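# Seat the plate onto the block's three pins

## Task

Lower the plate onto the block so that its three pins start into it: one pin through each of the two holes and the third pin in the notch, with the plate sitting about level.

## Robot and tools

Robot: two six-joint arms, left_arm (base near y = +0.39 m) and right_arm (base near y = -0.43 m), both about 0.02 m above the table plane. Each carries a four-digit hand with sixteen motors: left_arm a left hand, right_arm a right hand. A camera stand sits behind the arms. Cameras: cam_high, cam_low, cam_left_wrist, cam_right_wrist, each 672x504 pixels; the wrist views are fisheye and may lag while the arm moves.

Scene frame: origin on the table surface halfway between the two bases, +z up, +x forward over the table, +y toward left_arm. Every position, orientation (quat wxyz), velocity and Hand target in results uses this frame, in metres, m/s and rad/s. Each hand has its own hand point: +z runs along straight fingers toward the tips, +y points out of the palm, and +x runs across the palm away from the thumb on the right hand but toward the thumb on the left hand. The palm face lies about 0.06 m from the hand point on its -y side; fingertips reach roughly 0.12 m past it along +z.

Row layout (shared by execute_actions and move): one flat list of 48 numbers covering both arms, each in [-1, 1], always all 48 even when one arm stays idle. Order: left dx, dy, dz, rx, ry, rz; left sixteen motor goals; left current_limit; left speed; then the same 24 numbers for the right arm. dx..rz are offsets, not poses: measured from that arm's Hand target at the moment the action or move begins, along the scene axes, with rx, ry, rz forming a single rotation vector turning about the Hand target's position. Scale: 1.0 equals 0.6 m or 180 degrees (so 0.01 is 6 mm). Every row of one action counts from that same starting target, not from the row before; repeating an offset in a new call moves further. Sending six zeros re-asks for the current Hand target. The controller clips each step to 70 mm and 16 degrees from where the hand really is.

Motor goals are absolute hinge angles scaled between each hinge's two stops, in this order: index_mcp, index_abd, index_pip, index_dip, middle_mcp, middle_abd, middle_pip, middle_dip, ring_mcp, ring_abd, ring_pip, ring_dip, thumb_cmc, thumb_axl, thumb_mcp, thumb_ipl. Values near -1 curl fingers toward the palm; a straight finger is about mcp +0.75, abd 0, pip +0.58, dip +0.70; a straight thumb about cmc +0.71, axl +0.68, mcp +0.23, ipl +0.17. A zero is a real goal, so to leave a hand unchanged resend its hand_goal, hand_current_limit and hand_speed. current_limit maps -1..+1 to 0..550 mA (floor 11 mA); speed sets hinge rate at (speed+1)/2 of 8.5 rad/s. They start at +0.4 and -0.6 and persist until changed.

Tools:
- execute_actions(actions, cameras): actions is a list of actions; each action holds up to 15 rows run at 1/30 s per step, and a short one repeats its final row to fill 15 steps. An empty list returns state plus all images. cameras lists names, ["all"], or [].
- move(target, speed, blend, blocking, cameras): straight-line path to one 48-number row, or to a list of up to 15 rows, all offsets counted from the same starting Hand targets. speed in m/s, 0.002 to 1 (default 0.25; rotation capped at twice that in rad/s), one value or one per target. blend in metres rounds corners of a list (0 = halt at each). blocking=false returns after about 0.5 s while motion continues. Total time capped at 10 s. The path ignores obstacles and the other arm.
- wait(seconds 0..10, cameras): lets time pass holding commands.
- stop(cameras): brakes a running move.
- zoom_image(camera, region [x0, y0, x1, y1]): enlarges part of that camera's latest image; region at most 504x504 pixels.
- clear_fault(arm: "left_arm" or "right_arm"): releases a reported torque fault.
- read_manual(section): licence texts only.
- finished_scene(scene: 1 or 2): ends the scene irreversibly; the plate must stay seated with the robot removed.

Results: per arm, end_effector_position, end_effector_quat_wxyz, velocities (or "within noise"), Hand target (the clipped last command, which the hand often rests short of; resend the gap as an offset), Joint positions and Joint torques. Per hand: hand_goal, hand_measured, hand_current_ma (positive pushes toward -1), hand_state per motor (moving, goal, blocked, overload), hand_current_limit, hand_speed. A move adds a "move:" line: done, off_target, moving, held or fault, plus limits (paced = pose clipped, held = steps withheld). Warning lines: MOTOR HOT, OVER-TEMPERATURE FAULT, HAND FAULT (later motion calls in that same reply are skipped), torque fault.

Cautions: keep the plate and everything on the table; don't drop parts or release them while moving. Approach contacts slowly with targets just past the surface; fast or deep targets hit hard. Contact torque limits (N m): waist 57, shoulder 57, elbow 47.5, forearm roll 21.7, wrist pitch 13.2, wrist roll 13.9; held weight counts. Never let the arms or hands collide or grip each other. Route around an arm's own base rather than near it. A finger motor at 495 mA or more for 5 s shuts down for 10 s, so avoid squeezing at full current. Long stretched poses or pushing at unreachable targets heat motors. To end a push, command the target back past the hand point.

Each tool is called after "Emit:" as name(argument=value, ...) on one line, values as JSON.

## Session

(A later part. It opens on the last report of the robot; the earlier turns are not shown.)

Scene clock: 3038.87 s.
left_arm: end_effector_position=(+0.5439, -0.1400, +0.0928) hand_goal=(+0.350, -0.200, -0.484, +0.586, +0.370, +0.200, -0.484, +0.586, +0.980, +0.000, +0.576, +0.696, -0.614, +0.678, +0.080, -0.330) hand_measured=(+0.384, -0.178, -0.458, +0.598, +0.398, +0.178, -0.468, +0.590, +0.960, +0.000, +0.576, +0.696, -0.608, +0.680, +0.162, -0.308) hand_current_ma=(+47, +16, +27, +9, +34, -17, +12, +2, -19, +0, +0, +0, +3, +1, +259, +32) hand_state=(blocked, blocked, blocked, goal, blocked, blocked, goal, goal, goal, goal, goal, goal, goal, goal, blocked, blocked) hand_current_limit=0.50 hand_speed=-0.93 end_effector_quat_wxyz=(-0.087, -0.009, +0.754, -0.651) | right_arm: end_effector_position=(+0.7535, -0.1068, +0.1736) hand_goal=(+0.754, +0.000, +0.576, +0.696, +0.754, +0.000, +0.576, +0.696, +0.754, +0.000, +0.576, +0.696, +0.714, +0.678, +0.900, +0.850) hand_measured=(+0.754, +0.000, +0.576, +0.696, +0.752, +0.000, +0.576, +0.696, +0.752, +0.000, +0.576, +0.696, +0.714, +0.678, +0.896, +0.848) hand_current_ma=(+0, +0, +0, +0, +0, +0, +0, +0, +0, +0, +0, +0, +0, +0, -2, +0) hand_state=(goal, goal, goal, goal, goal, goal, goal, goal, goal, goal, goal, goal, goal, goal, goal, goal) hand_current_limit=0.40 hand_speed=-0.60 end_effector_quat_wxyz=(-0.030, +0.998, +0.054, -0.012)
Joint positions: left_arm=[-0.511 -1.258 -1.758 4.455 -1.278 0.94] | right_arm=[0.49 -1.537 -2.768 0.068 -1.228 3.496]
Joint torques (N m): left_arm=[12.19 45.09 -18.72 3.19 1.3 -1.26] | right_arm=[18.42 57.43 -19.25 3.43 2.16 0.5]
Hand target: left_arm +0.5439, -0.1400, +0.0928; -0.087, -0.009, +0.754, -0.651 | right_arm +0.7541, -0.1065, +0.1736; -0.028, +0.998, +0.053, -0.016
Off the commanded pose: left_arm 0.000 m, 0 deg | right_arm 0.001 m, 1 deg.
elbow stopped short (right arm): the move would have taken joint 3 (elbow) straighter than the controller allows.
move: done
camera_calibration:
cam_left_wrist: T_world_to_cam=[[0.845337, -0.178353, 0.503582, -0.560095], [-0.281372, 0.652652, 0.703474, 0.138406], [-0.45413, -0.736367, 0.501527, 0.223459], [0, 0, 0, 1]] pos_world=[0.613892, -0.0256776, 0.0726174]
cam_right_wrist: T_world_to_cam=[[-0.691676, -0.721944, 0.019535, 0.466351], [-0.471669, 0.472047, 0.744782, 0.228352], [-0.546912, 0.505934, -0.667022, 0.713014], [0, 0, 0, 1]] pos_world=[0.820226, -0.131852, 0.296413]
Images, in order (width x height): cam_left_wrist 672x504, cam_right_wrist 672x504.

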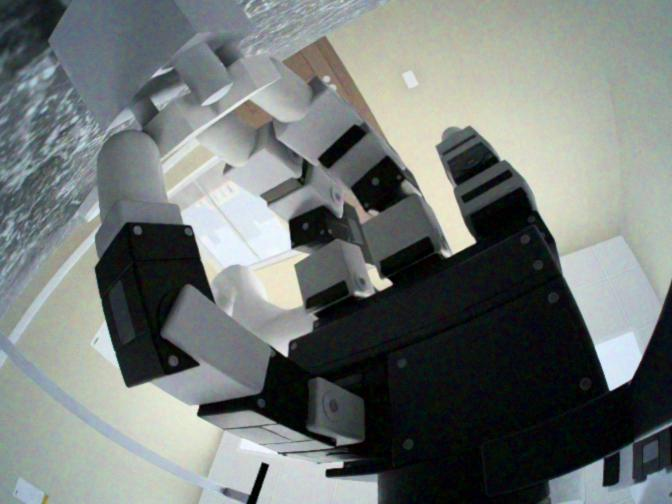

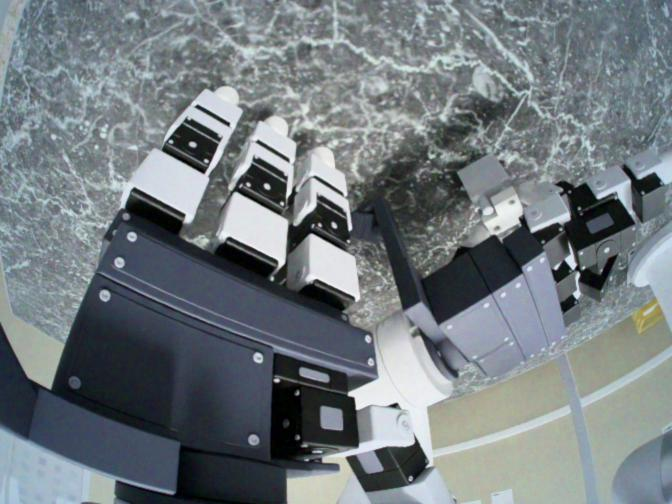

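Emit:
zoom_image(camera="cam_right_wrist", region=[500, 190, 524, 214])

Emit:
zoom_image(camera="cam_right_wrist", region=[485, 216, 509, 240])

Emit:
zoom_image(camera="cam_right_wrist", region=[476, 199, 500, 223])

Scaled by 21.000 from the camera's 672x504 image, which has a finer 960x720 frame.

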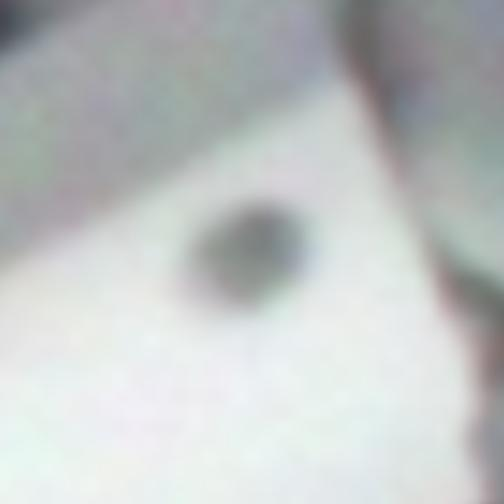

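Scaled by 21.000 from the camera's 672x504 image, which has a finer 960x720 frame.

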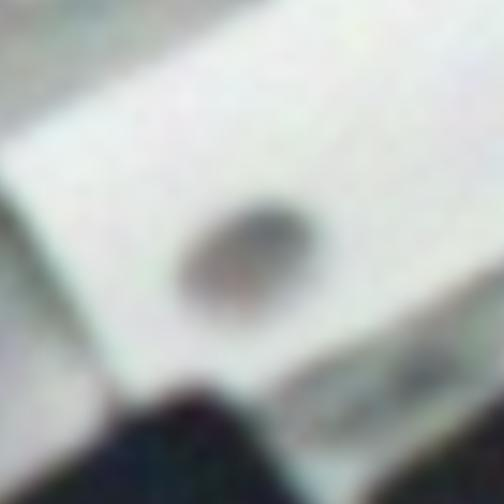

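Scaled by 21.000 from the camera's 672x504 image, which has a finer 960x720 frame.

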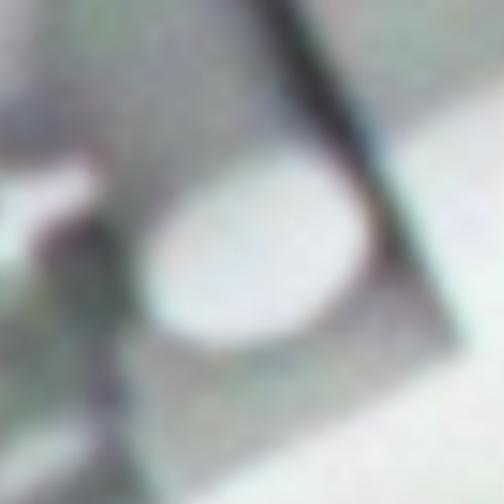

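Emit:
move(target=[[0,0,0.0037,0,0,0,0.35,-0.2,-0.485,0.585,0.37,0.2,-0.485,0.585,0.98,0,0.576,0.696,-0.614,0.678,0.08,-0.33,0.5,-0.93,0,0,0,0,0,0,0.754,0,0.576,0.696,0.754,0,0.576,0.696,0.754,0,0.576,0.696,0.714,0.678,0.9,0.85,0.4,-0.6]], speed=0.02, cameras=["cam_right_wrist"])

Emit:
zoom_image(camera="cam_right_wrist", region=[500, 190, 524, 214])

Emit:
zoom_image(camera="cam_right_wrist", region=[485, 216, 509, 240])

Emit:
zoom_image(camera="cam_right_wrist", region=[476, 199, 500, 223])

Scene clock: 3071.80 s.
left_arm: end_effector_position=(+0.5440, -0.1400, +0.0950) hand_goal=(+0.350, -0.200, -0.484, +0.586, +0.370, +0.200, -0.484, +0.586, +0.980, +0.000, +0.576, +0.696, -0.614, +0.678, +0.080, -0.330) hand_measured=(+0.384, -0.178, -0.458, +0.598, +0.398, +0.178, -0.468, +0.590, +0.960, +0.000, +0.576, +0.696, -0.608, +0.680, +0.162, -0.308) hand_current_ma=(+47, +16, +27, +9, +33, -17, +12, +2, -19, +0, +0, +0, +2, +1, +259, +34) hand_state=(blocked, blocked, blocked, goal, blocked, blocked, goal, goal, goal, goal, goal, goal, goal, goal, blocked, blocked) hand_current_limit=0.50 hand_speed=-0.93 end_effector_quat_wxyz=(-0.087, -0.009, +0.754, -0.651) | right_arm: end_effector_position=(+0.7535, -0.1068, +0.1736) hand_goal=(+0.754, +0.000, +0.576, +0.696, +0.754, +0.000, +0.576, +0.696, +0.754, +0.000, +0.576, +0.696, +0.714, +0.678, +0.900, +0.850) hand_measured=(+0.754, +0.000, +0.576, +0.696, +0.752, +0.000, +0.576, +0.696, +0.752, +0.000, +0.576, +0.696, +0.714, +0.678, +0.896, +0.848) hand_current_ma=(+0, +0, +0, +0, +0, +0, +0, +0, +0, +0, +0, +0, +0, +0, -2, +0) hand_state=(goal, goal, goal, goal, goal, goal, goal, goal, goal, goal, goal, goal, goal, goal, goal, goal) hand_current_limit=0.40 hand_speed=-0.60 end_effector_quat_wxyz=(-0.030, +0.998, +0.054, -0.012)
Joint positions: left_arm=[-0.511 -1.254 -1.755 4.456 -1.278 0.938] | right_arm=[0.49 -1.537 -2.768 0.068 -1.228 3.496]
Joint torques (N m): left_arm=[10.78 81.05 -6.63 3.03 1.2 -1.24] | right_arm=[17.9 56.6 -19.33 3.52 2.04 0.65]
Hand target: left_arm +0.5439, -0.1400, +0.0950; -0.087, -0.009, +0.754, -0.651 | right_arm +0.7541, -0.1065, +0.1736; -0.028, +0.998, +0.053, -0.016
Off the commanded pose: left_arm 0.000 m, 0 deg | right_arm 0.001 m, 1 deg.
elbow stopped short (right arm): the move would have taken joint 3 (elbow) straighter than the controller allows.
move: done
camera_calibration:
cam_right_wrist: T_world_to_cam=[[-0.691676, -0.721944, 0.019535, 0.466351], [-0.471669, 0.472047, 0.744782, 0.228352], [-0.546912, 0.505934, -0.667022, 0.713014], [0, 0, 0, 1]] pos_world=[0.820226, -0.131852, 0.296413]
Images, in order (width x height): cam_right_wrist 672x504.

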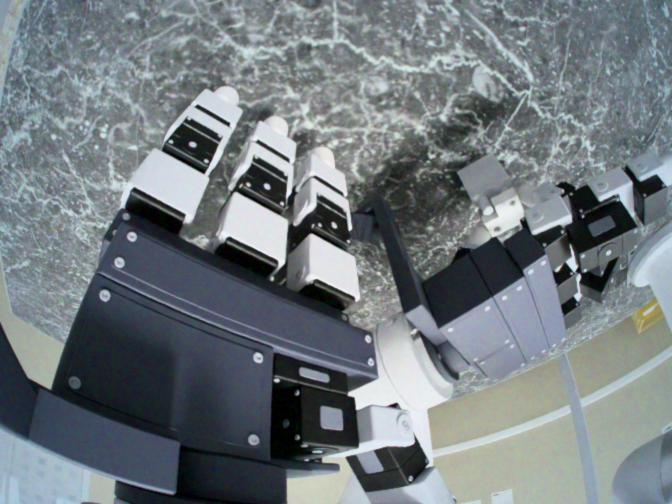

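Scaled by 21.000 from the camera's 672x504 image, which has a finer 960x720 frame.

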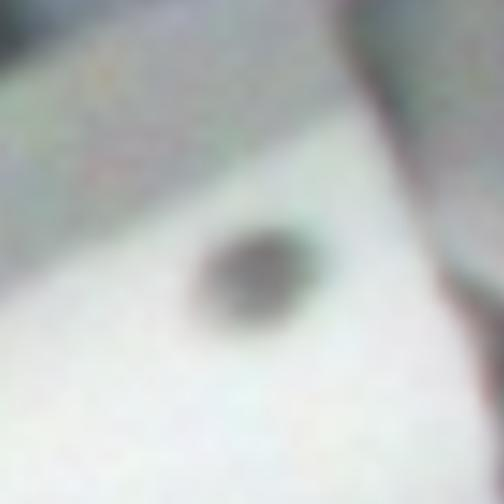

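Scaled by 21.000 from the camera's 672x504 image, which has a finer 960x720 frame.

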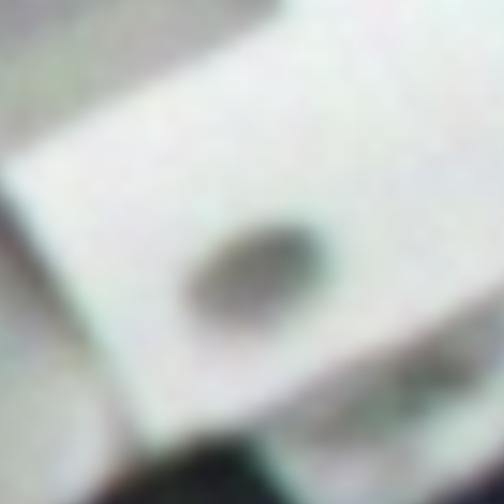

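Scaled by 21.000 from the camera's 672x504 image, which has a finer 960x720 frame.

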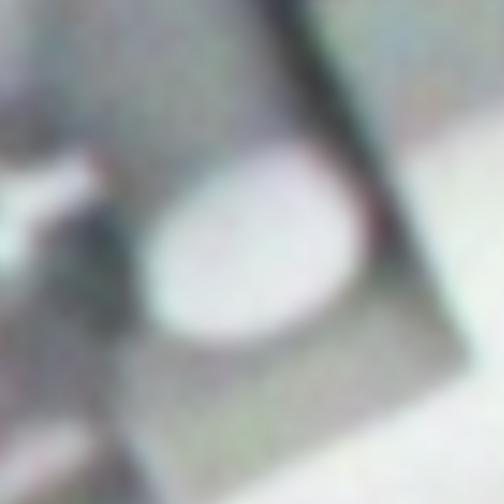

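Emit:
move(target=[[0,0,0,0,0,0,0.35,-0.2,-0.485,0.585,0.37,0.2,-0.485,0.585,0.98,0,0.576,0.696,-0.614,0.678,0.08,-0.33,0.5,-0.93,-0.1038,-0.274,0,0,0,-0.2778,0.754,0,0.576,0.696,0.754,0,0.576,0.696,0.754,0,0.576,0.696,0.714,0.678,0.9,0.85,0.4,-0.6]], speed=0.1, cameras=["cam_right_wrist"])

Emit:
zoom_image(camera="cam_right_wrist", region=[475, 175, 535, 235])

Scene clock: 3082.93 s.
left_arm: end_effector_position=(+0.5440, -0.1400, +0.0950) hand_goal=(+0.350, -0.200, -0.484, +0.586, +0.370, +0.200, -0.484, +0.586, +0.980, +0.000, +0.576, +0.696, -0.614, +0.678, +0.080, -0.330) hand_measured=(+0.384, -0.178, -0.458, +0.598, +0.398, +0.178, -0.468, +0.590, +0.960, +0.000, +0.576, +0.696, -0.608, +0.680, +0.162, -0.308) hand_current_ma=(+47, +16, +27, +9, +33, -17, +12, +2, -19, +0, +0, +0, +2, +1, +259, +34) hand_state=(blocked, blocked, blocked, goal, blocked, blocked, goal, goal, goal, goal, goal, goal, goal, goal, blocked, blocked) hand_current_limit=0.50 hand_speed=-0.93 end_effector_quat_wxyz=(-0.087, -0.009, +0.754, -0.651) | right_arm: end_effector_position=(+0.6919, -0.2709, +0.1736) hand_goal=(+0.754, +0.000, +0.576, +0.696, +0.754, +0.000, +0.576, +0.696, +0.754, +0.000, +0.576, +0.696, +0.714, +0.678, +0.900, +0.850) hand_measured=(+0.754, +0.000, +0.576, +0.696, +0.752, +0.000, +0.576, +0.696, +0.752, +0.000, +0.576, +0.696, +0.714, +0.678, +0.896, +0.848) hand_current_ma=(+0, +0, +0, +0, +0, +0, +0, +0, +0, +0, +0, +0, +0, +0, -2, +0) hand_state=(goal, goal, goal, goal, goal, goal, goal, goal, goal, goal, goal, goal, goal, goal, goal, goal) hand_current_limit=0.40 hand_speed=-0.60 end_effector_quat_wxyz=(-0.032, +0.927, -0.374, -0.003)
Joint positions: left_arm=[-0.511 -1.254 -1.755 4.456 -1.278 0.938] | right_arm=[0.253 -1.068 -1.901 0.077 -0.801 4.104]
Joint torques (N m): left_arm=[-2.52 81.11 -6.57 2.73 1.15 -1.24] | right_arm=[-18.88 82.05 -8.1 -3.77 3.7 0.86]
Hand target: left_arm +0.5439, -0.1400, +0.0950; -0.087, -0.009, +0.754, -0.651 | right_arm +0.6918, -0.2709, +0.1736; -0.032, +0.927, -0.374, -0.003
Off the commanded pose: left_arm 0.000 m, 0 deg | right_arm 0.000 m, 0 deg.
move: done
camera_calibration:
cam_right_wrist: T_world_to_cam=[[-0.997267, 0.0681409, 0.0285411, 0.729108], [0.0665939, 0.661898, 0.74663, -0.0446089], [0.0319847, 0.74649, -0.664627, 0.426582], [0, 0, 0, 1]] pos_world=[0.716442, -0.338595, 0.296015]
Images, in order (width x height): cam_right_wrist 672x504.

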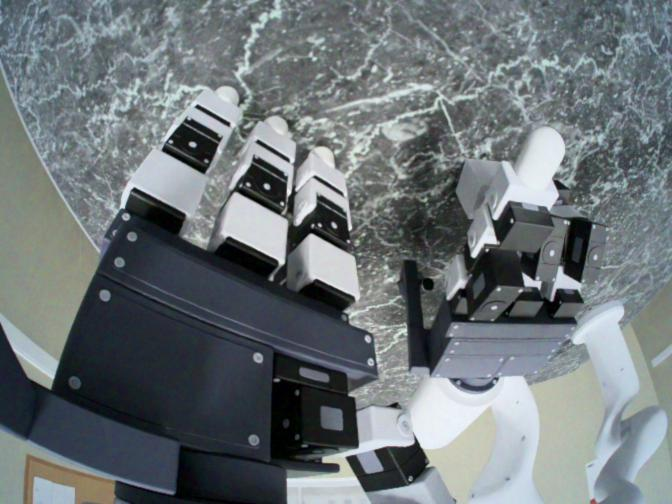

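Scaled by 8.400 from the camera's 672x504 image, which has a finer 960x720 frame.

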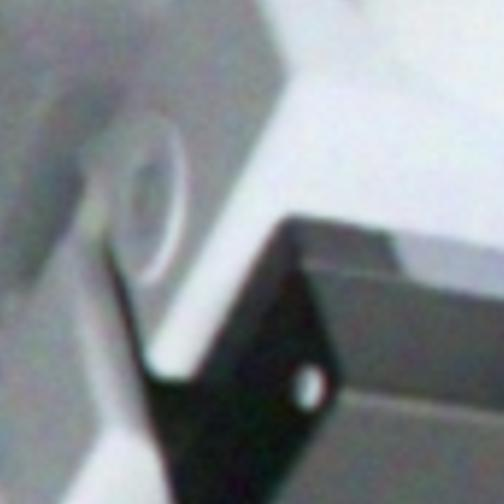

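Emit:
move(target=[[0,0,0,0,0,0,0.35,-0.2,-0.485,0.585,0.37,0.2,-0.485,0.585,0.98,0,0.576,0.696,-0.614,0.678,0.08,-0.33,0.5,-0.93,0.0703,0.098,0,0,0,0.1111,0.754,0,0.576,0.696,0.754,0,0.576,0.696,0.754,0,0.576,0.696,0.714,0.678,0.9,0.85,0.4,-0.6]], speed=0.1, cameras=["cam_right_wrist"])

Emit:
zoom_image(camera="cam_right_wrist", region=[470, 180, 520, 230])

Emit:
zoom_image(camera="cam_right_wrist", region=[492, 190, 516, 214])

Emit:
zoom_image(camera="cam_right_wrist", region=[475, 202, 499, 226])

Emit:
zoom_image(camera="cam_right_wrist", region=[490, 210, 514, 234])

Scene clock: 3091.77 s.
left_arm: end_effector_position=(+0.5439, -0.1400, +0.0950) hand_goal=(+0.350, -0.200, -0.484, +0.586, +0.370, +0.200, -0.484, +0.586, +0.980, +0.000, +0.576, +0.696, -0.614, +0.678, +0.080, -0.330) hand_measured=(+0.384, -0.178, -0.458, +0.598, +0.398, +0.178, -0.468, +0.590, +0.960, +0.000, +0.576, +0.696, -0.608, +0.680, +0.162, -0.308) hand_current_ma=(+47, +16, +27, +9, +33, -17, +12, +2, -19, +0, +0, +0, +2, +1, +259, +34) hand_state=(blocked, blocked, blocked, goal, blocked, blocked, goal, goal, goal, goal, goal, goal, goal, goal, blocked, blocked) hand_current_limit=0.50 hand_speed=-0.93 end_effector_quat_wxyz=(-0.087, -0.009, +0.754, -0.651) | right_arm: end_effector_position=(+0.7340, -0.2121, +0.1736) hand_goal=(+0.754, +0.000, +0.576, +0.696, +0.754, +0.000, +0.576, +0.696, +0.754, +0.000, +0.576, +0.696, +0.714, +0.678, +0.900, +0.850) hand_measured=(+0.754, +0.000, +0.576, +0.696, +0.752, +0.000, +0.576, +0.696, +0.752, +0.000, +0.576, +0.696, +0.714, +0.678, +0.896, +0.848) hand_current_ma=(+0, +0, +0, +0, +0, +0, +0, +0, +0, +0, +0, +0, +0, +0, -1, +0) hand_state=(goal, goal, goal, goal, goal, goal, goal, goal, goal, goal, goal, goal, goal, goal, goal, goal) hand_current_limit=0.40 hand_speed=-0.60 end_effector_quat_wxyz=(-0.031, +0.978, -0.208, -0.008)
Joint positions: left_arm=[-0.511 -1.254 -1.755 4.456 -1.278 0.938] | right_arm=[0.342 -1.247 -2.228 0.075 -0.965 3.855]
Joint torques (N m): left_arm=[-5.22 81.08 -6.39 2.72 1.15 -1.22] | right_arm=[17.78 55.42 -19.59 -2.45 -3.73 -1.2]
Hand target: left_arm +0.5439, -0.1400, +0.0950; -0.087, -0.009, +0.754, -0.651 | right_arm +0.7340, -0.2121, +0.1736; -0.031, +0.978, -0.208, -0.008
Off the commanded pose: left_arm 0.000 m, 0 deg | right_arm 0.000 m, 0 deg.
move: done
camera_calibration:
cam_right_wrist: T_world_to_cam=[[-0.960442, -0.277006, 0.0286013, 0.666891], [-0.163728, 0.644772, 0.746634, 0.0791458], [-0.225263, 0.712416, -0.66462, 0.563001], [0, 0, 0, 1]] pos_world=[0.780292, -0.267389, 0.296015]
Images, in order (width x height): cam_right_wrist 672x504.

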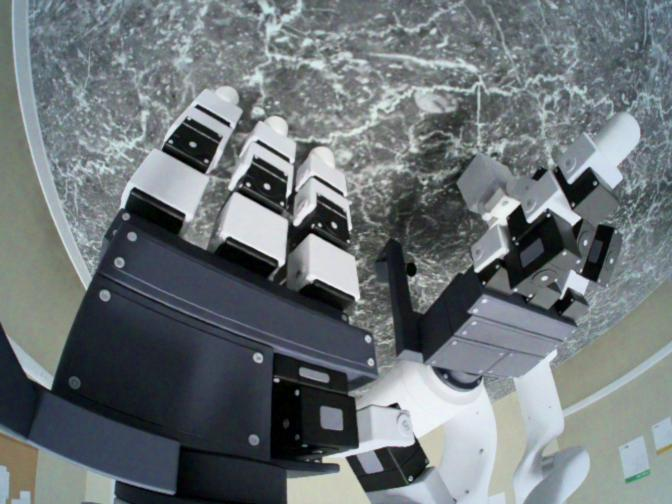

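Scaled by 10.080 from the camera's 672x504 image, which has a finer 960x720 frame.

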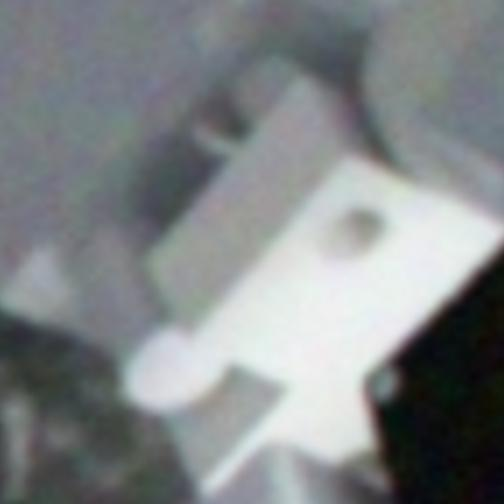

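Scaled by 21.000 from the camera's 672x504 image, which has a finer 960x720 frame.

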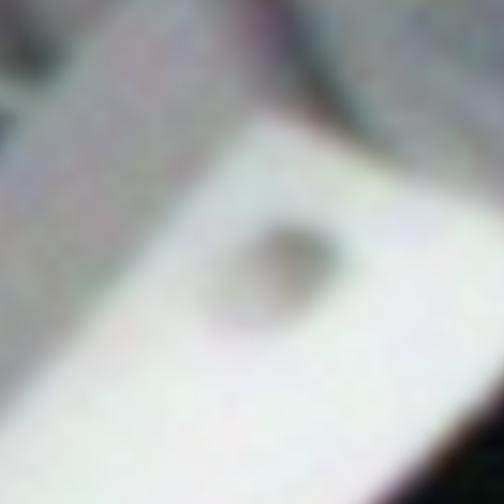

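Scaled by 21.000 from the camera's 672x504 image, which has a finer 960x720 frame.

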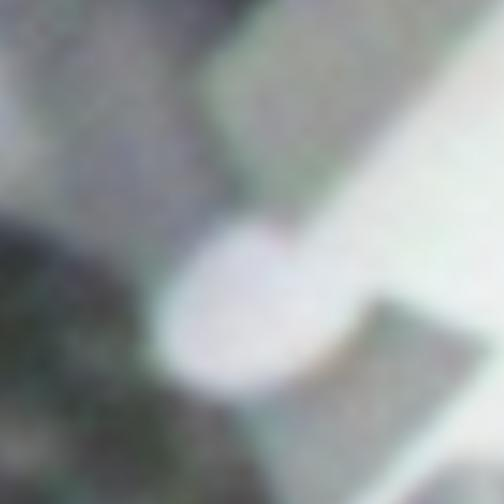

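Scaled by 21.000 from the camera's 672x504 image, which has a finer 960x720 frame.

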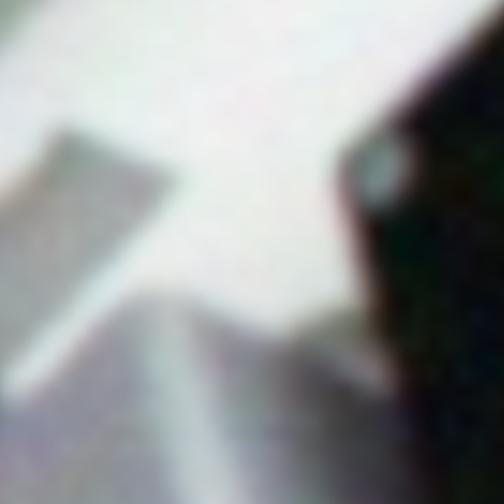

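Emit:
move(target=[0,0,0.11,0,0,0,0.35,-0.2,-0.485,0.585,0.37,0.2,-0.485,0.585,0.98,0,0.576,0.696,-0.614,0.678,0.08,-0.33,0.5,-0.93,0,0,0,0,0,0,0.754,0,0.576,0.696,0.754,0,0.576,0.696,0.754,0,0.576,0.696,0.714,0.678,0.9,0.85,0.4,-0.6], speed=0.06, cameras=["cam_right_wrist"])

Emit:
zoom_image(camera="cam_right_wrist", region=[488, 180, 512, 204])

Emit:
zoom_image(camera="cam_right_wrist", region=[475, 202, 499, 226])

Emit:
zoom_image(camera="cam_right_wrist", region=[490, 206, 514, 230])

Scene clock: 3102.73 s.
left_arm: end_effector_position=(+0.5439, -0.1400, +0.1610) hand_goal=(+0.350, -0.200, -0.484, +0.586, +0.370, +0.200, -0.484, +0.586, +0.980, +0.000, +0.576, +0.696, -0.614, +0.678, +0.080, -0.330) hand_measured=(+0.384, -0.178, -0.458, +0.598, +0.398, +0.178, -0.468, +0.590, +0.960, +0.000, +0.576, +0.696, -0.608, +0.680, +0.162, -0.308) hand_current_ma=(+47, +16, +27, +9, +33, -17, +12, +2, -19, +0, +0, +0, +2, +1, +259, +34) hand_state=(blocked, blocked, blocked, goal, blocked, blocked, goal, goal, goal, goal, goal, goal, goal, goal, blocked, blocked) hand_current_limit=0.50 hand_speed=-0.93 end_effector_quat_wxyz=(-0.087, -0.009, +0.754, -0.651) | right_arm: end_effector_position=(+0.7340, -0.2121, +0.1736) hand_goal=(+0.754, +0.000, +0.576, +0.696, +0.754, +0.000, +0.576, +0.696, +0.754, +0.000, +0.576, +0.696, +0.714, +0.678, +0.900, +0.850) hand_measured=(+0.754, +0.000, +0.576, +0.696, +0.752, +0.000, +0.576, +0.696, +0.752, +0.000, +0.576, +0.696, +0.714, +0.678, +0.896, +0.848) hand_current_ma=(+0, +0, +0, +0, +0, +0, +0, +0, +0, +0, +0, +0, +0, +0, -1, +0) hand_state=(goal, goal, goal, goal, goal, goal, goal, goal, goal, goal, goal, goal, goal, goal, goal, goal) hand_current_limit=0.40 hand_speed=-0.60 end_effector_quat_wxyz=(-0.031, +0.978, -0.208, -0.008)
Joint positions: left_arm=[-0.511 -1.13 -1.692 4.474 -1.263 0.876] | right_arm=[0.342 -1.247 -2.228 0.075 -0.965 3.855]
Joint torques (N m): left_arm=[-5.69 79.89 -7.27 3.97 1.19 -1.55] | right_arm=[19.64 52.8 -19.91 -0.15 -2.95 -0.48]
Hand target: left_arm +0.5439, -0.1400, +0.1610; -0.087, -0.009, +0.754, -0.651 | right_arm +0.7340, -0.2121, +0.1736; -0.031, +0.978, -0.208, -0.008
Off the commanded pose: left_arm 0.000 m, 0 deg | right_arm 0.000 m, 0 deg.
move: done
camera_calibration:
cam_right_wrist: T_world_to_cam=[[-0.960442, -0.277006, 0.0286013, 0.666919], [-0.163728, 0.644772, 0.746634, 0.0790814], [-0.225263, 0.712416, -0.66462, 0.56293], [0, 0, 0, 1]] pos_world=[0.780292, -0.267289, 0.296015]
Images, in order (width x height): cam_right_wrist 672x504.

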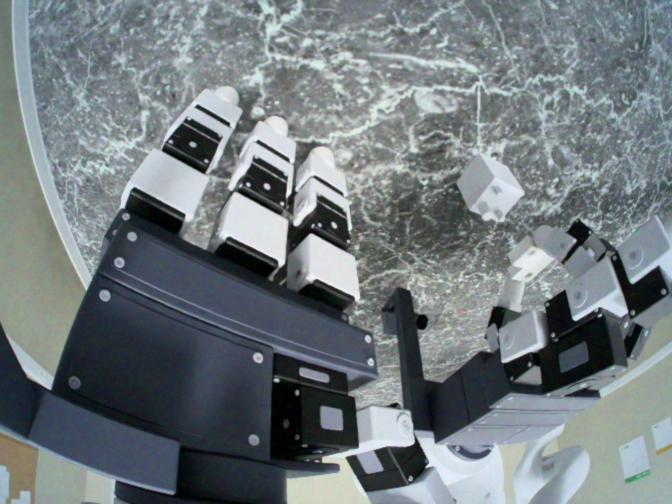

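Scaled by 21.000 from the camera's 672x504 image, which has a finer 960x720 frame.

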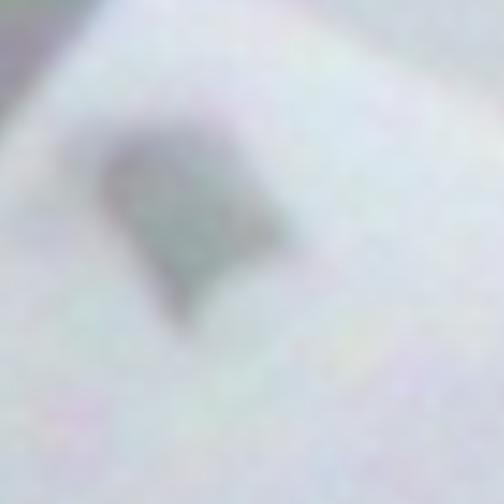

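Scaled by 21.000 from the camera's 672x504 image, which has a finer 960x720 frame.

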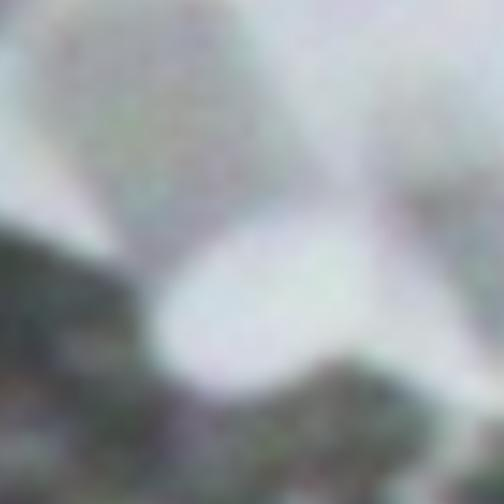

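Scaled by 21.000 from the camera's 672x504 image, which has a finer 960x720 frame.

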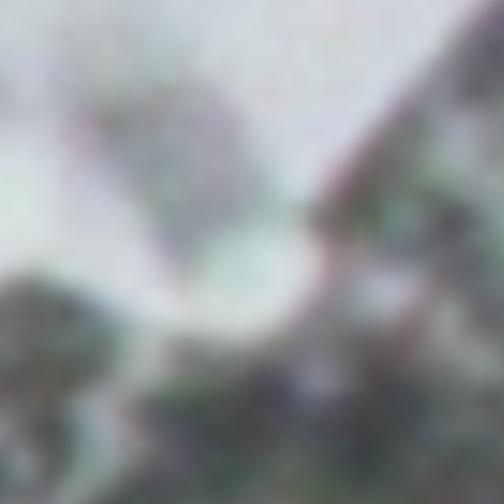

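Emit:
wait(seconds=0.1, cameras=["cam_left_wrist"])

Emit:
zoom_image(camera="cam_left_wrist", region=[255, 55, 295, 95])

Emit:
zoom_image(camera="cam_left_wrist", region=[205, 95, 245, 135])

Emit:
zoom_image(camera="cam_left_wrist", region=[155, 120, 205, 170])

Scene clock: 3134.20 s.
left_arm: end_effector_position=(+0.5439, -0.1400, +0.1610) hand_goal=(+0.350, -0.200, -0.484, +0.586, +0.370, +0.200, -0.484, +0.586, +0.980, +0.000, +0.576, +0.696, -0.614, +0.678, +0.080, -0.330) hand_measured=(+0.384, -0.178, -0.458, +0.598, +0.398, +0.178, -0.468, +0.590, +0.960, +0.000, +0.576, +0.696, -0.608, +0.680, +0.162, -0.308) hand_current_ma=(+47, +16, +27, +9, +33, -17, +12, +2, -19, +0, +0, +0, +2, +1, +259, +34) hand_state=(blocked, blocked, blocked, goal, blocked, blocked, goal, goal, goal, goal, goal, goal, goal, goal, blocked, blocked) hand_current_limit=0.50 hand_speed=-0.93 end_effector_quat_wxyz=(-0.087, -0.009, +0.754, -0.651) | right_arm: end_effector_position=(+0.7340, -0.2121, +0.1736) hand_goal=(+0.754, +0.000, +0.576, +0.696, +0.754, +0.000, +0.576, +0.696, +0.754, +0.000, +0.576, +0.696, +0.714, +0.678, +0.900, +0.850) hand_measured=(+0.754, +0.000, +0.576, +0.696, +0.752, +0.000, +0.576, +0.696, +0.752, +0.000, +0.576, +0.696, +0.714, +0.678, +0.896, +0.848) hand_current_ma=(+0, +0, +0, +0, +0, +0, +0, +0, +0, +0, +0, +0, +0, +0, -1, +0) hand_state=(goal, goal, goal, goal, goal, goal, goal, goal, goal, goal, goal, goal, goal, goal, goal, goal) hand_current_limit=0.40 hand_speed=-0.60 end_effector_quat_wxyz=(-0.031, +0.978, -0.208, -0.008)
Joint positions: left_arm=[-0.511 -1.13 -1.692 4.474 -1.263 0.876] | right_arm=[0.342 -1.247 -2.228 0.075 -0.965 3.855]
Joint torques (N m): left_arm=[3.53 79.59 -7.78 4.19 0.8 -1.54] | right_arm=[18.83 55.12 -19.39 2.24 -3.13 -0.08]
Hand target: left_arm +0.5439, -0.1400, +0.1610; -0.087, -0.009, +0.754, -0.651 | right_arm +0.7340, -0.2121, +0.1736; -0.031, +0.978, -0.208, -0.008
Off the commanded pose: left_arm 0.000 m, 0 deg | right_arm 0.000 m, 0 deg.
wait: 0.10 s; at rest from the start
camera_calibration:
cam_left_wrist: T_world_to_cam=[[0.845337, -0.178353, 0.503582, -0.594439], [-0.281372, 0.652652, 0.703474, 0.0904295], [-0.45413, -0.736367, 0.501527, 0.189255], [0, 0, 0, 1]] pos_world=[0.613892, -0.0256776, 0.140817]
Images, in order (width x height): cam_left_wrist 672x504.

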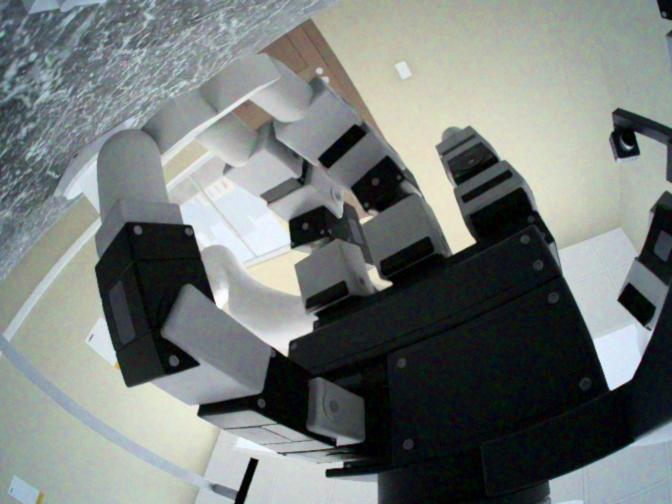

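Scaled by 12.600 from the camera's 672x504 image, which has a finer 960x720 frame.

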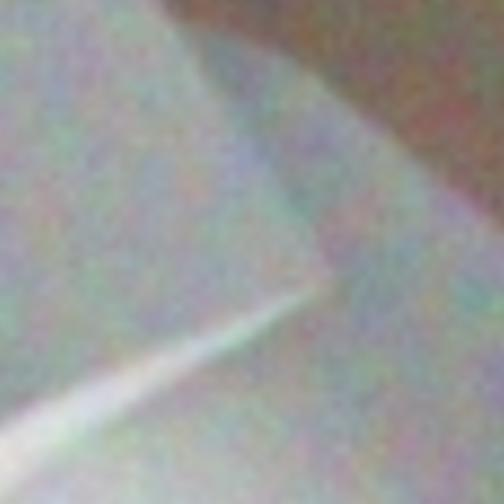

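Scaled by 12.600 from the camera's 672x504 image, which has a finer 960x720 frame.

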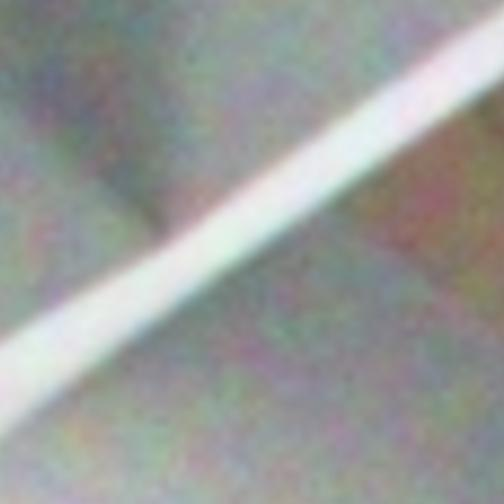

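Scaled by 10.080 from the camera's 672x504 image, which has a finer 960x720 frame.

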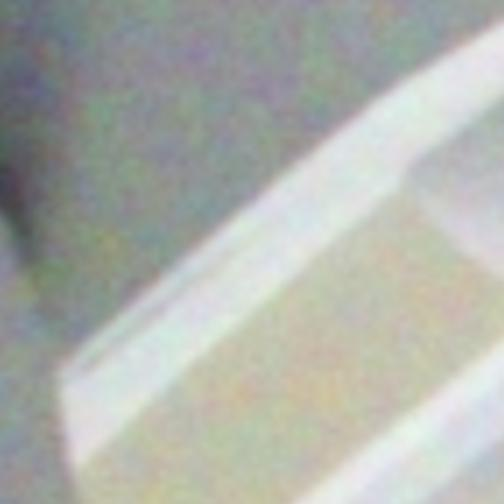

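Emit:
move(target=[[0,0,0,0,0,0,0.35,-0.2,-0.485,0.585,0.37,0.2,-0.485,0.585,0.98,0,0.576,0.696,-0.614,0.678,0.08,-0.33,0.5,-0.93,0.034,0.1513,0,0,0,0.1444,0.754,0,0.576,0.696,0.754,0,0.576,0.696,0.754,0,0.576,0.696,0.714,0.678,0.9,0.85,0.4,-0.6]], speed=0.1, cameras=["cam_right_wrist"])

Emit:
zoom_image(camera="cam_right_wrist", region=[470, 175, 530, 235])

Scene clock: 3179.87 s.
left_arm: end_effector_position=(+0.5439, -0.1400, +0.1610) hand_goal=(+0.350, -0.200, -0.484, +0.586, +0.370, +0.200, -0.484, +0.586, +0.980, +0.000, +0.576, +0.696, -0.614, +0.678, +0.080, -0.330) hand_measured=(+0.384, -0.178, -0.458, +0.598, +0.398, +0.178, -0.468, +0.590, +0.960, +0.000, +0.576, +0.696, -0.608, +0.680, +0.162, -0.308) hand_current_ma=(+47, +16, +27, +9, +33, -17, +12, +2, -19, +0, +0, +0, +2, +1, +259, +34) hand_state=(blocked, blocked, blocked, goal, blocked, blocked, goal, goal, goal, goal, goal, goal, goal, goal, blocked, blocked) hand_current_limit=0.50 hand_speed=-0.93 end_effector_quat_wxyz=(-0.087, -0.009, +0.754, -0.651) | right_arm: end_effector_position=(+0.7542, -0.1214, +0.1736) hand_goal=(+0.754, +0.000, +0.576, +0.696, +0.754, +0.000, +0.576, +0.696, +0.754, +0.000, +0.576, +0.696, +0.714, +0.678, +0.900, +0.850) hand_measured=(+0.752, +0.000, +0.576, +0.696, +0.752, +0.000, +0.576, +0.696, +0.752, +0.000, +0.576, +0.696, +0.714, +0.678, +0.896, +0.848) hand_current_ma=(+0, +0, +0, +0, +0, +0, +0, +0, +0, +0, +0, +0, +0, +0, -1, +0) hand_state=(goal, goal, goal, goal, goal, goal, goal, goal, goal, goal, goal, goal, goal, goal, goal, goal) hand_current_limit=0.40 hand_speed=-0.60 end_effector_quat_wxyz=(-0.029, +0.999, +0.018, -0.015)
Joint positions: left_arm=[-0.511 -1.13 -1.692 4.474 -1.263 0.876] | right_arm=[0.469 -1.524 -2.743 0.068 -1.221 3.547]
Joint torques (N m): left_arm=[11.27 79.3 -8.58 4 0.12 -1.3] | right_arm=[18.3 57.54 -20.22 -2.86 -3.78 0.68]
Hand target: left_arm +0.5439, -0.1400, +0.1610; -0.087, -0.009, +0.754, -0.651 | right_arm +0.7544, -0.1213, +0.1736; -0.028, +0.999, +0.018, -0.015
Off the commanded pose: left_arm 0.000 m, 0 deg | right_arm 0.000 m, 0 deg.
move: done
camera_calibration:
cam_right_wrist: T_world_to_cam=[[-0.741687, -0.670194, 0.0272245, 0.498969], [-0.43088, 0.507165, 0.746409, 0.208811], [-0.514045, 0.541871, -0.664931, 0.700008], [0, 0, 0, 1]] pos_world=[0.819888, -0.15081, 0.296015]
Images, in order (width x height): cam_right_wrist 672x504.

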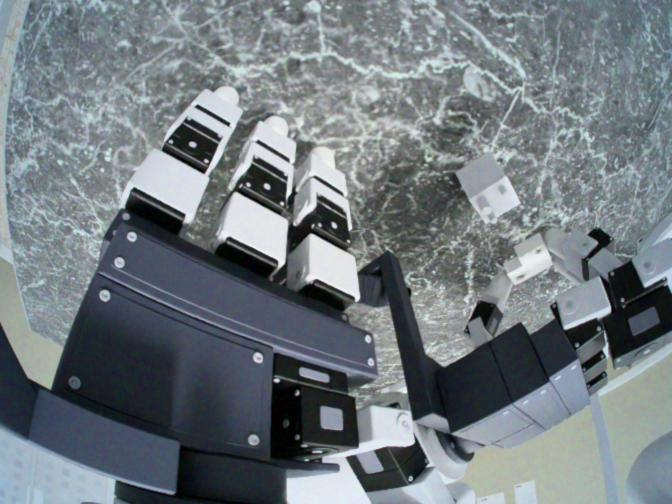

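Scaled by 8.400 from the camera's 672x504 image, which has a finer 960x720 frame.

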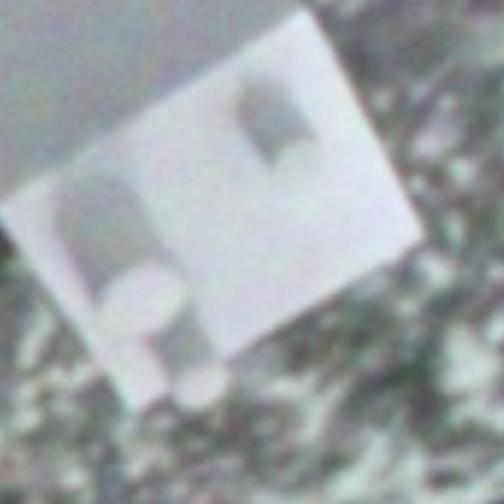

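Emit:
zoom_image(camera="cam_right_wrist", region=[493, 178, 517, 202])

Emit:
zoom_image(camera="cam_right_wrist", region=[475, 197, 499, 221])

Emit:
zoom_image(camera="cam_right_wrist", region=[481, 207, 505, 231])

Emit:
move(target=[0,0,-0.11,0,0,0,0.35,-0.2,-0.485,0.585,0.37,0.2,-0.485,0.585,0.98,0,0.576,0.696,-0.614,0.678,0.08,-0.33,0.5,-0.93,0,0,0,0,0,0,0.754,0,0.576,0.696,0.754,0,0.576,0.696,0.754,0,0.576,0.696,0.714,0.678,0.9,0.85,0.4,-0.6], speed=0.06, cameras=["cam_right_wrist","cam_left_wrist"])

Emit:
zoom_image(camera="cam_right_wrist", region=[470, 180, 530, 240])

Scaled by 21.000 from the camera's 672x504 image, which has a finer 960x720 frame.

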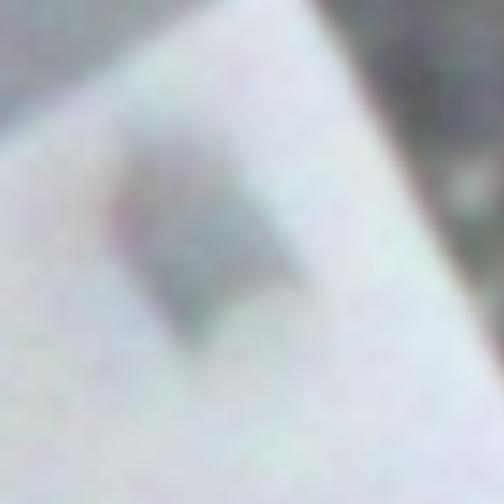

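Scaled by 21.000 from the camera's 672x504 image, which has a finer 960x720 frame.

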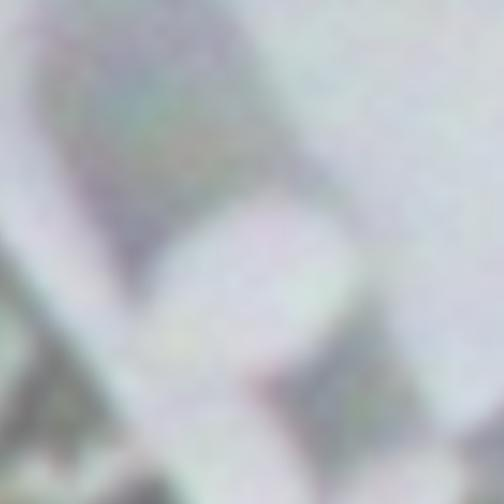

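Scaled by 21.000 from the camera's 672x504 image, which has a finer 960x720 frame.

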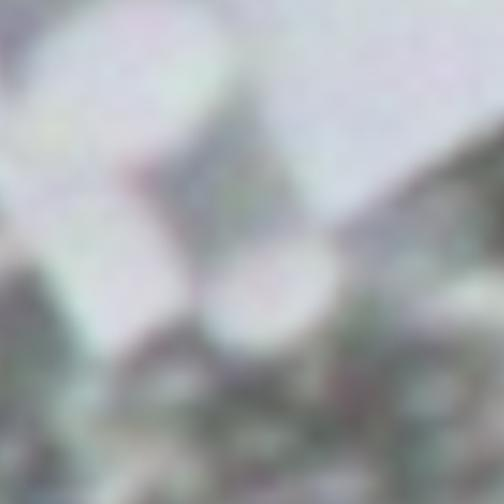

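Scene clock: 3185.70 s.
left_arm: end_effector_position=(+0.5440, -0.1400, +0.0951) hand_goal=(+0.350, -0.200, -0.484, +0.586, +0.370, +0.200, -0.484, +0.586, +0.980, +0.000, +0.576, +0.696, -0.614, +0.678, +0.080, -0.330) hand_measured=(+0.384, -0.178, -0.458, +0.598, +0.398, +0.178, -0.468, +0.590, +0.960, +0.000, +0.576, +0.696, -0.608, +0.680, +0.162, -0.308) hand_current_ma=(+47, +16, +27, +9, +33, -17, +12, +2, -19, +0, +0, +0, +2, +1, +259, +34) hand_state=(blocked, blocked, blocked, goal, blocked, blocked, goal, goal, goal, goal, goal, goal, goal, goal, blocked, blocked) hand_current_limit=0.50 hand_speed=-0.93 end_effector_quat_wxyz=(-0.087, -0.009, +0.754, -0.651) | right_arm: end_effector_position=(+0.7542, -0.1214, +0.1736) hand_goal=(+0.754, +0.000, +0.576, +0.696, +0.754, +0.000, +0.576, +0.696, +0.754, +0.000, +0.576, +0.696, +0.714, +0.678, +0.900, +0.850) hand_measured=(+0.752, +0.000, +0.576, +0.696, +0.752, +0.000, +0.576, +0.696, +0.752, +0.000, +0.576, +0.696, +0.714, +0.678, +0.896, +0.848) hand_current_ma=(+0, +0, +0, +0, +0, +0, +0, +0, +0, +0, +0, +0, +0, +0, -1, +0) hand_state=(goal, goal, goal, goal, goal, goal, goal, goal, goal, goal, goal, goal, goal, goal, goal, goal) hand_current_limit=0.40 hand_speed=-0.60 end_effector_quat_wxyz=(-0.029, +0.999, +0.018, -0.015)
Joint positions: left_arm=[-0.511 -1.254 -1.755 4.456 -1.278 0.938] | right_arm=[0.469 -1.524 -2.743 0.068 -1.221 3.547]
Joint torques (N m): left_arm=[10.65 45.59 -17.98 -7.06 -4.26 1.54] | right_arm=[18.99 56.36 -19.6 -3.33 -2.45 0.73]
Hand target: left_arm +0.5439, -0.1400, +0.0950; -0.087, -0.009, +0.754, -0.651 | right_arm +0.7542, -0.1214, +0.1736; -0.029, +0.999, +0.018, -0.015
Off the commanded pose: left_arm 0.000 m, 0 deg | right_arm 0.000 m, 0 deg.
move: done
camera_calibration:
cam_left_wrist: T_world_to_cam=[[0.845337, -0.178353, 0.503582, -0.561269], [-0.281372, 0.652652, 0.703474, 0.136822], [-0.45413, -0.736367, 0.501527, 0.222475], [0, 0, 0, 1]] pos_world=[0.613992, -0.0255776, 0.0748174]
cam_right_wrist: T_world_to_cam=[[-0.741721, -0.670157, 0.0271801, 0.499016], [-0.430854, 0.507138, 0.746442, 0.208776], [-0.514018, 0.541941, -0.664895, 0.699986], [0, 0, 0, 1]] pos_world=[0.819888, -0.15081, 0.296015]
Images, in order (width x height): cam_left_wrist 672x504, cam_right_wrist 672x504.

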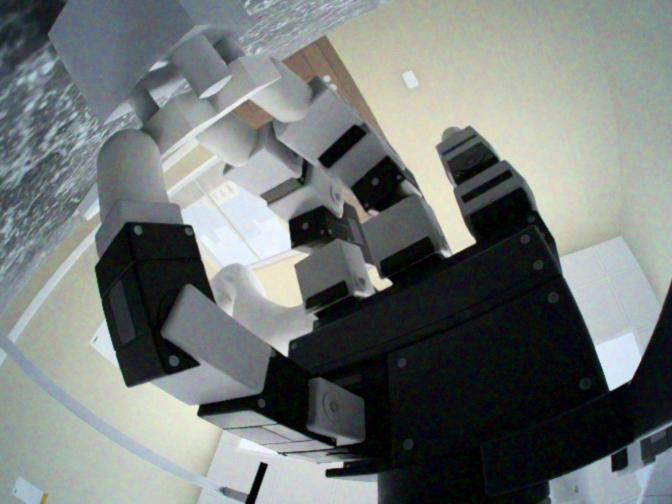

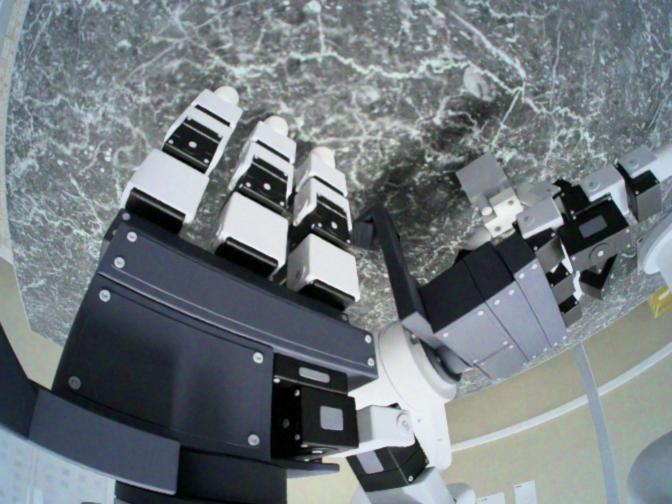

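Scaled by 8.400 from the camera's 672x504 image, which has a finer 960x720 frame.

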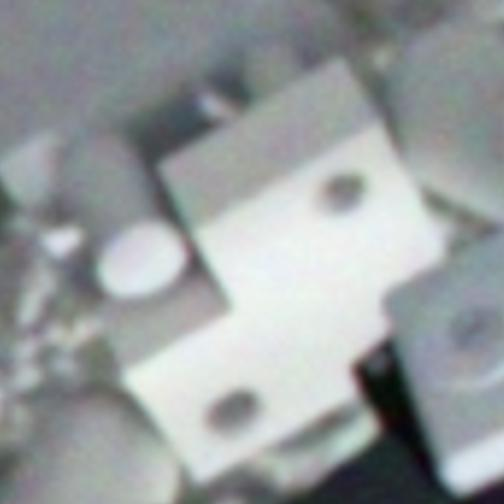

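Emit:
zoom_image(camera="cam_right_wrist", region=[499, 191, 523, 215])

Emit:
zoom_image(camera="cam_right_wrist", region=[475, 197, 499, 221])

Emit:
zoom_image(camera="cam_right_wrist", region=[486, 217, 510, 241])

Scaled by 21.000 from the camera's 672x504 image, which has a finer 960x720 frame.

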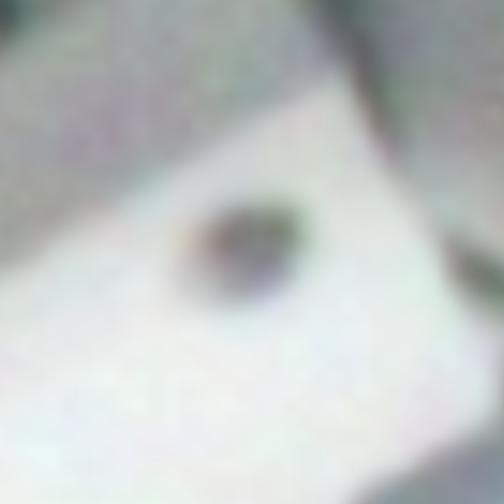

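Scaled by 21.000 from the camera's 672x504 image, which has a finer 960x720 frame.

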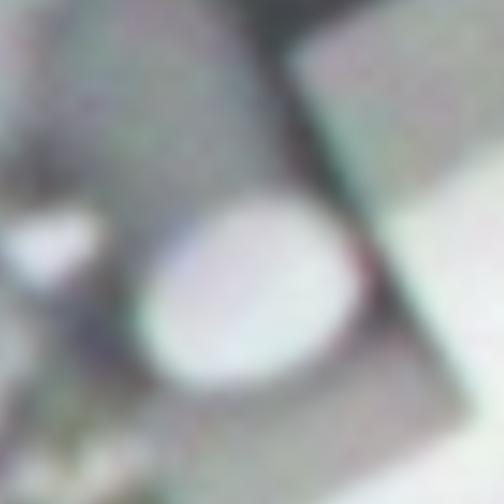

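Scaled by 21.000 from the camera's 672x504 image, which has a finer 960x720 frame.

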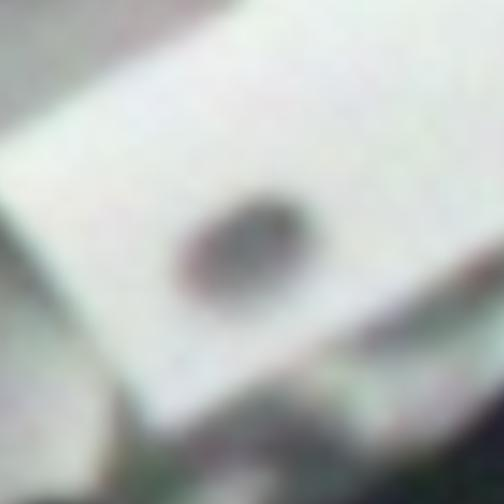

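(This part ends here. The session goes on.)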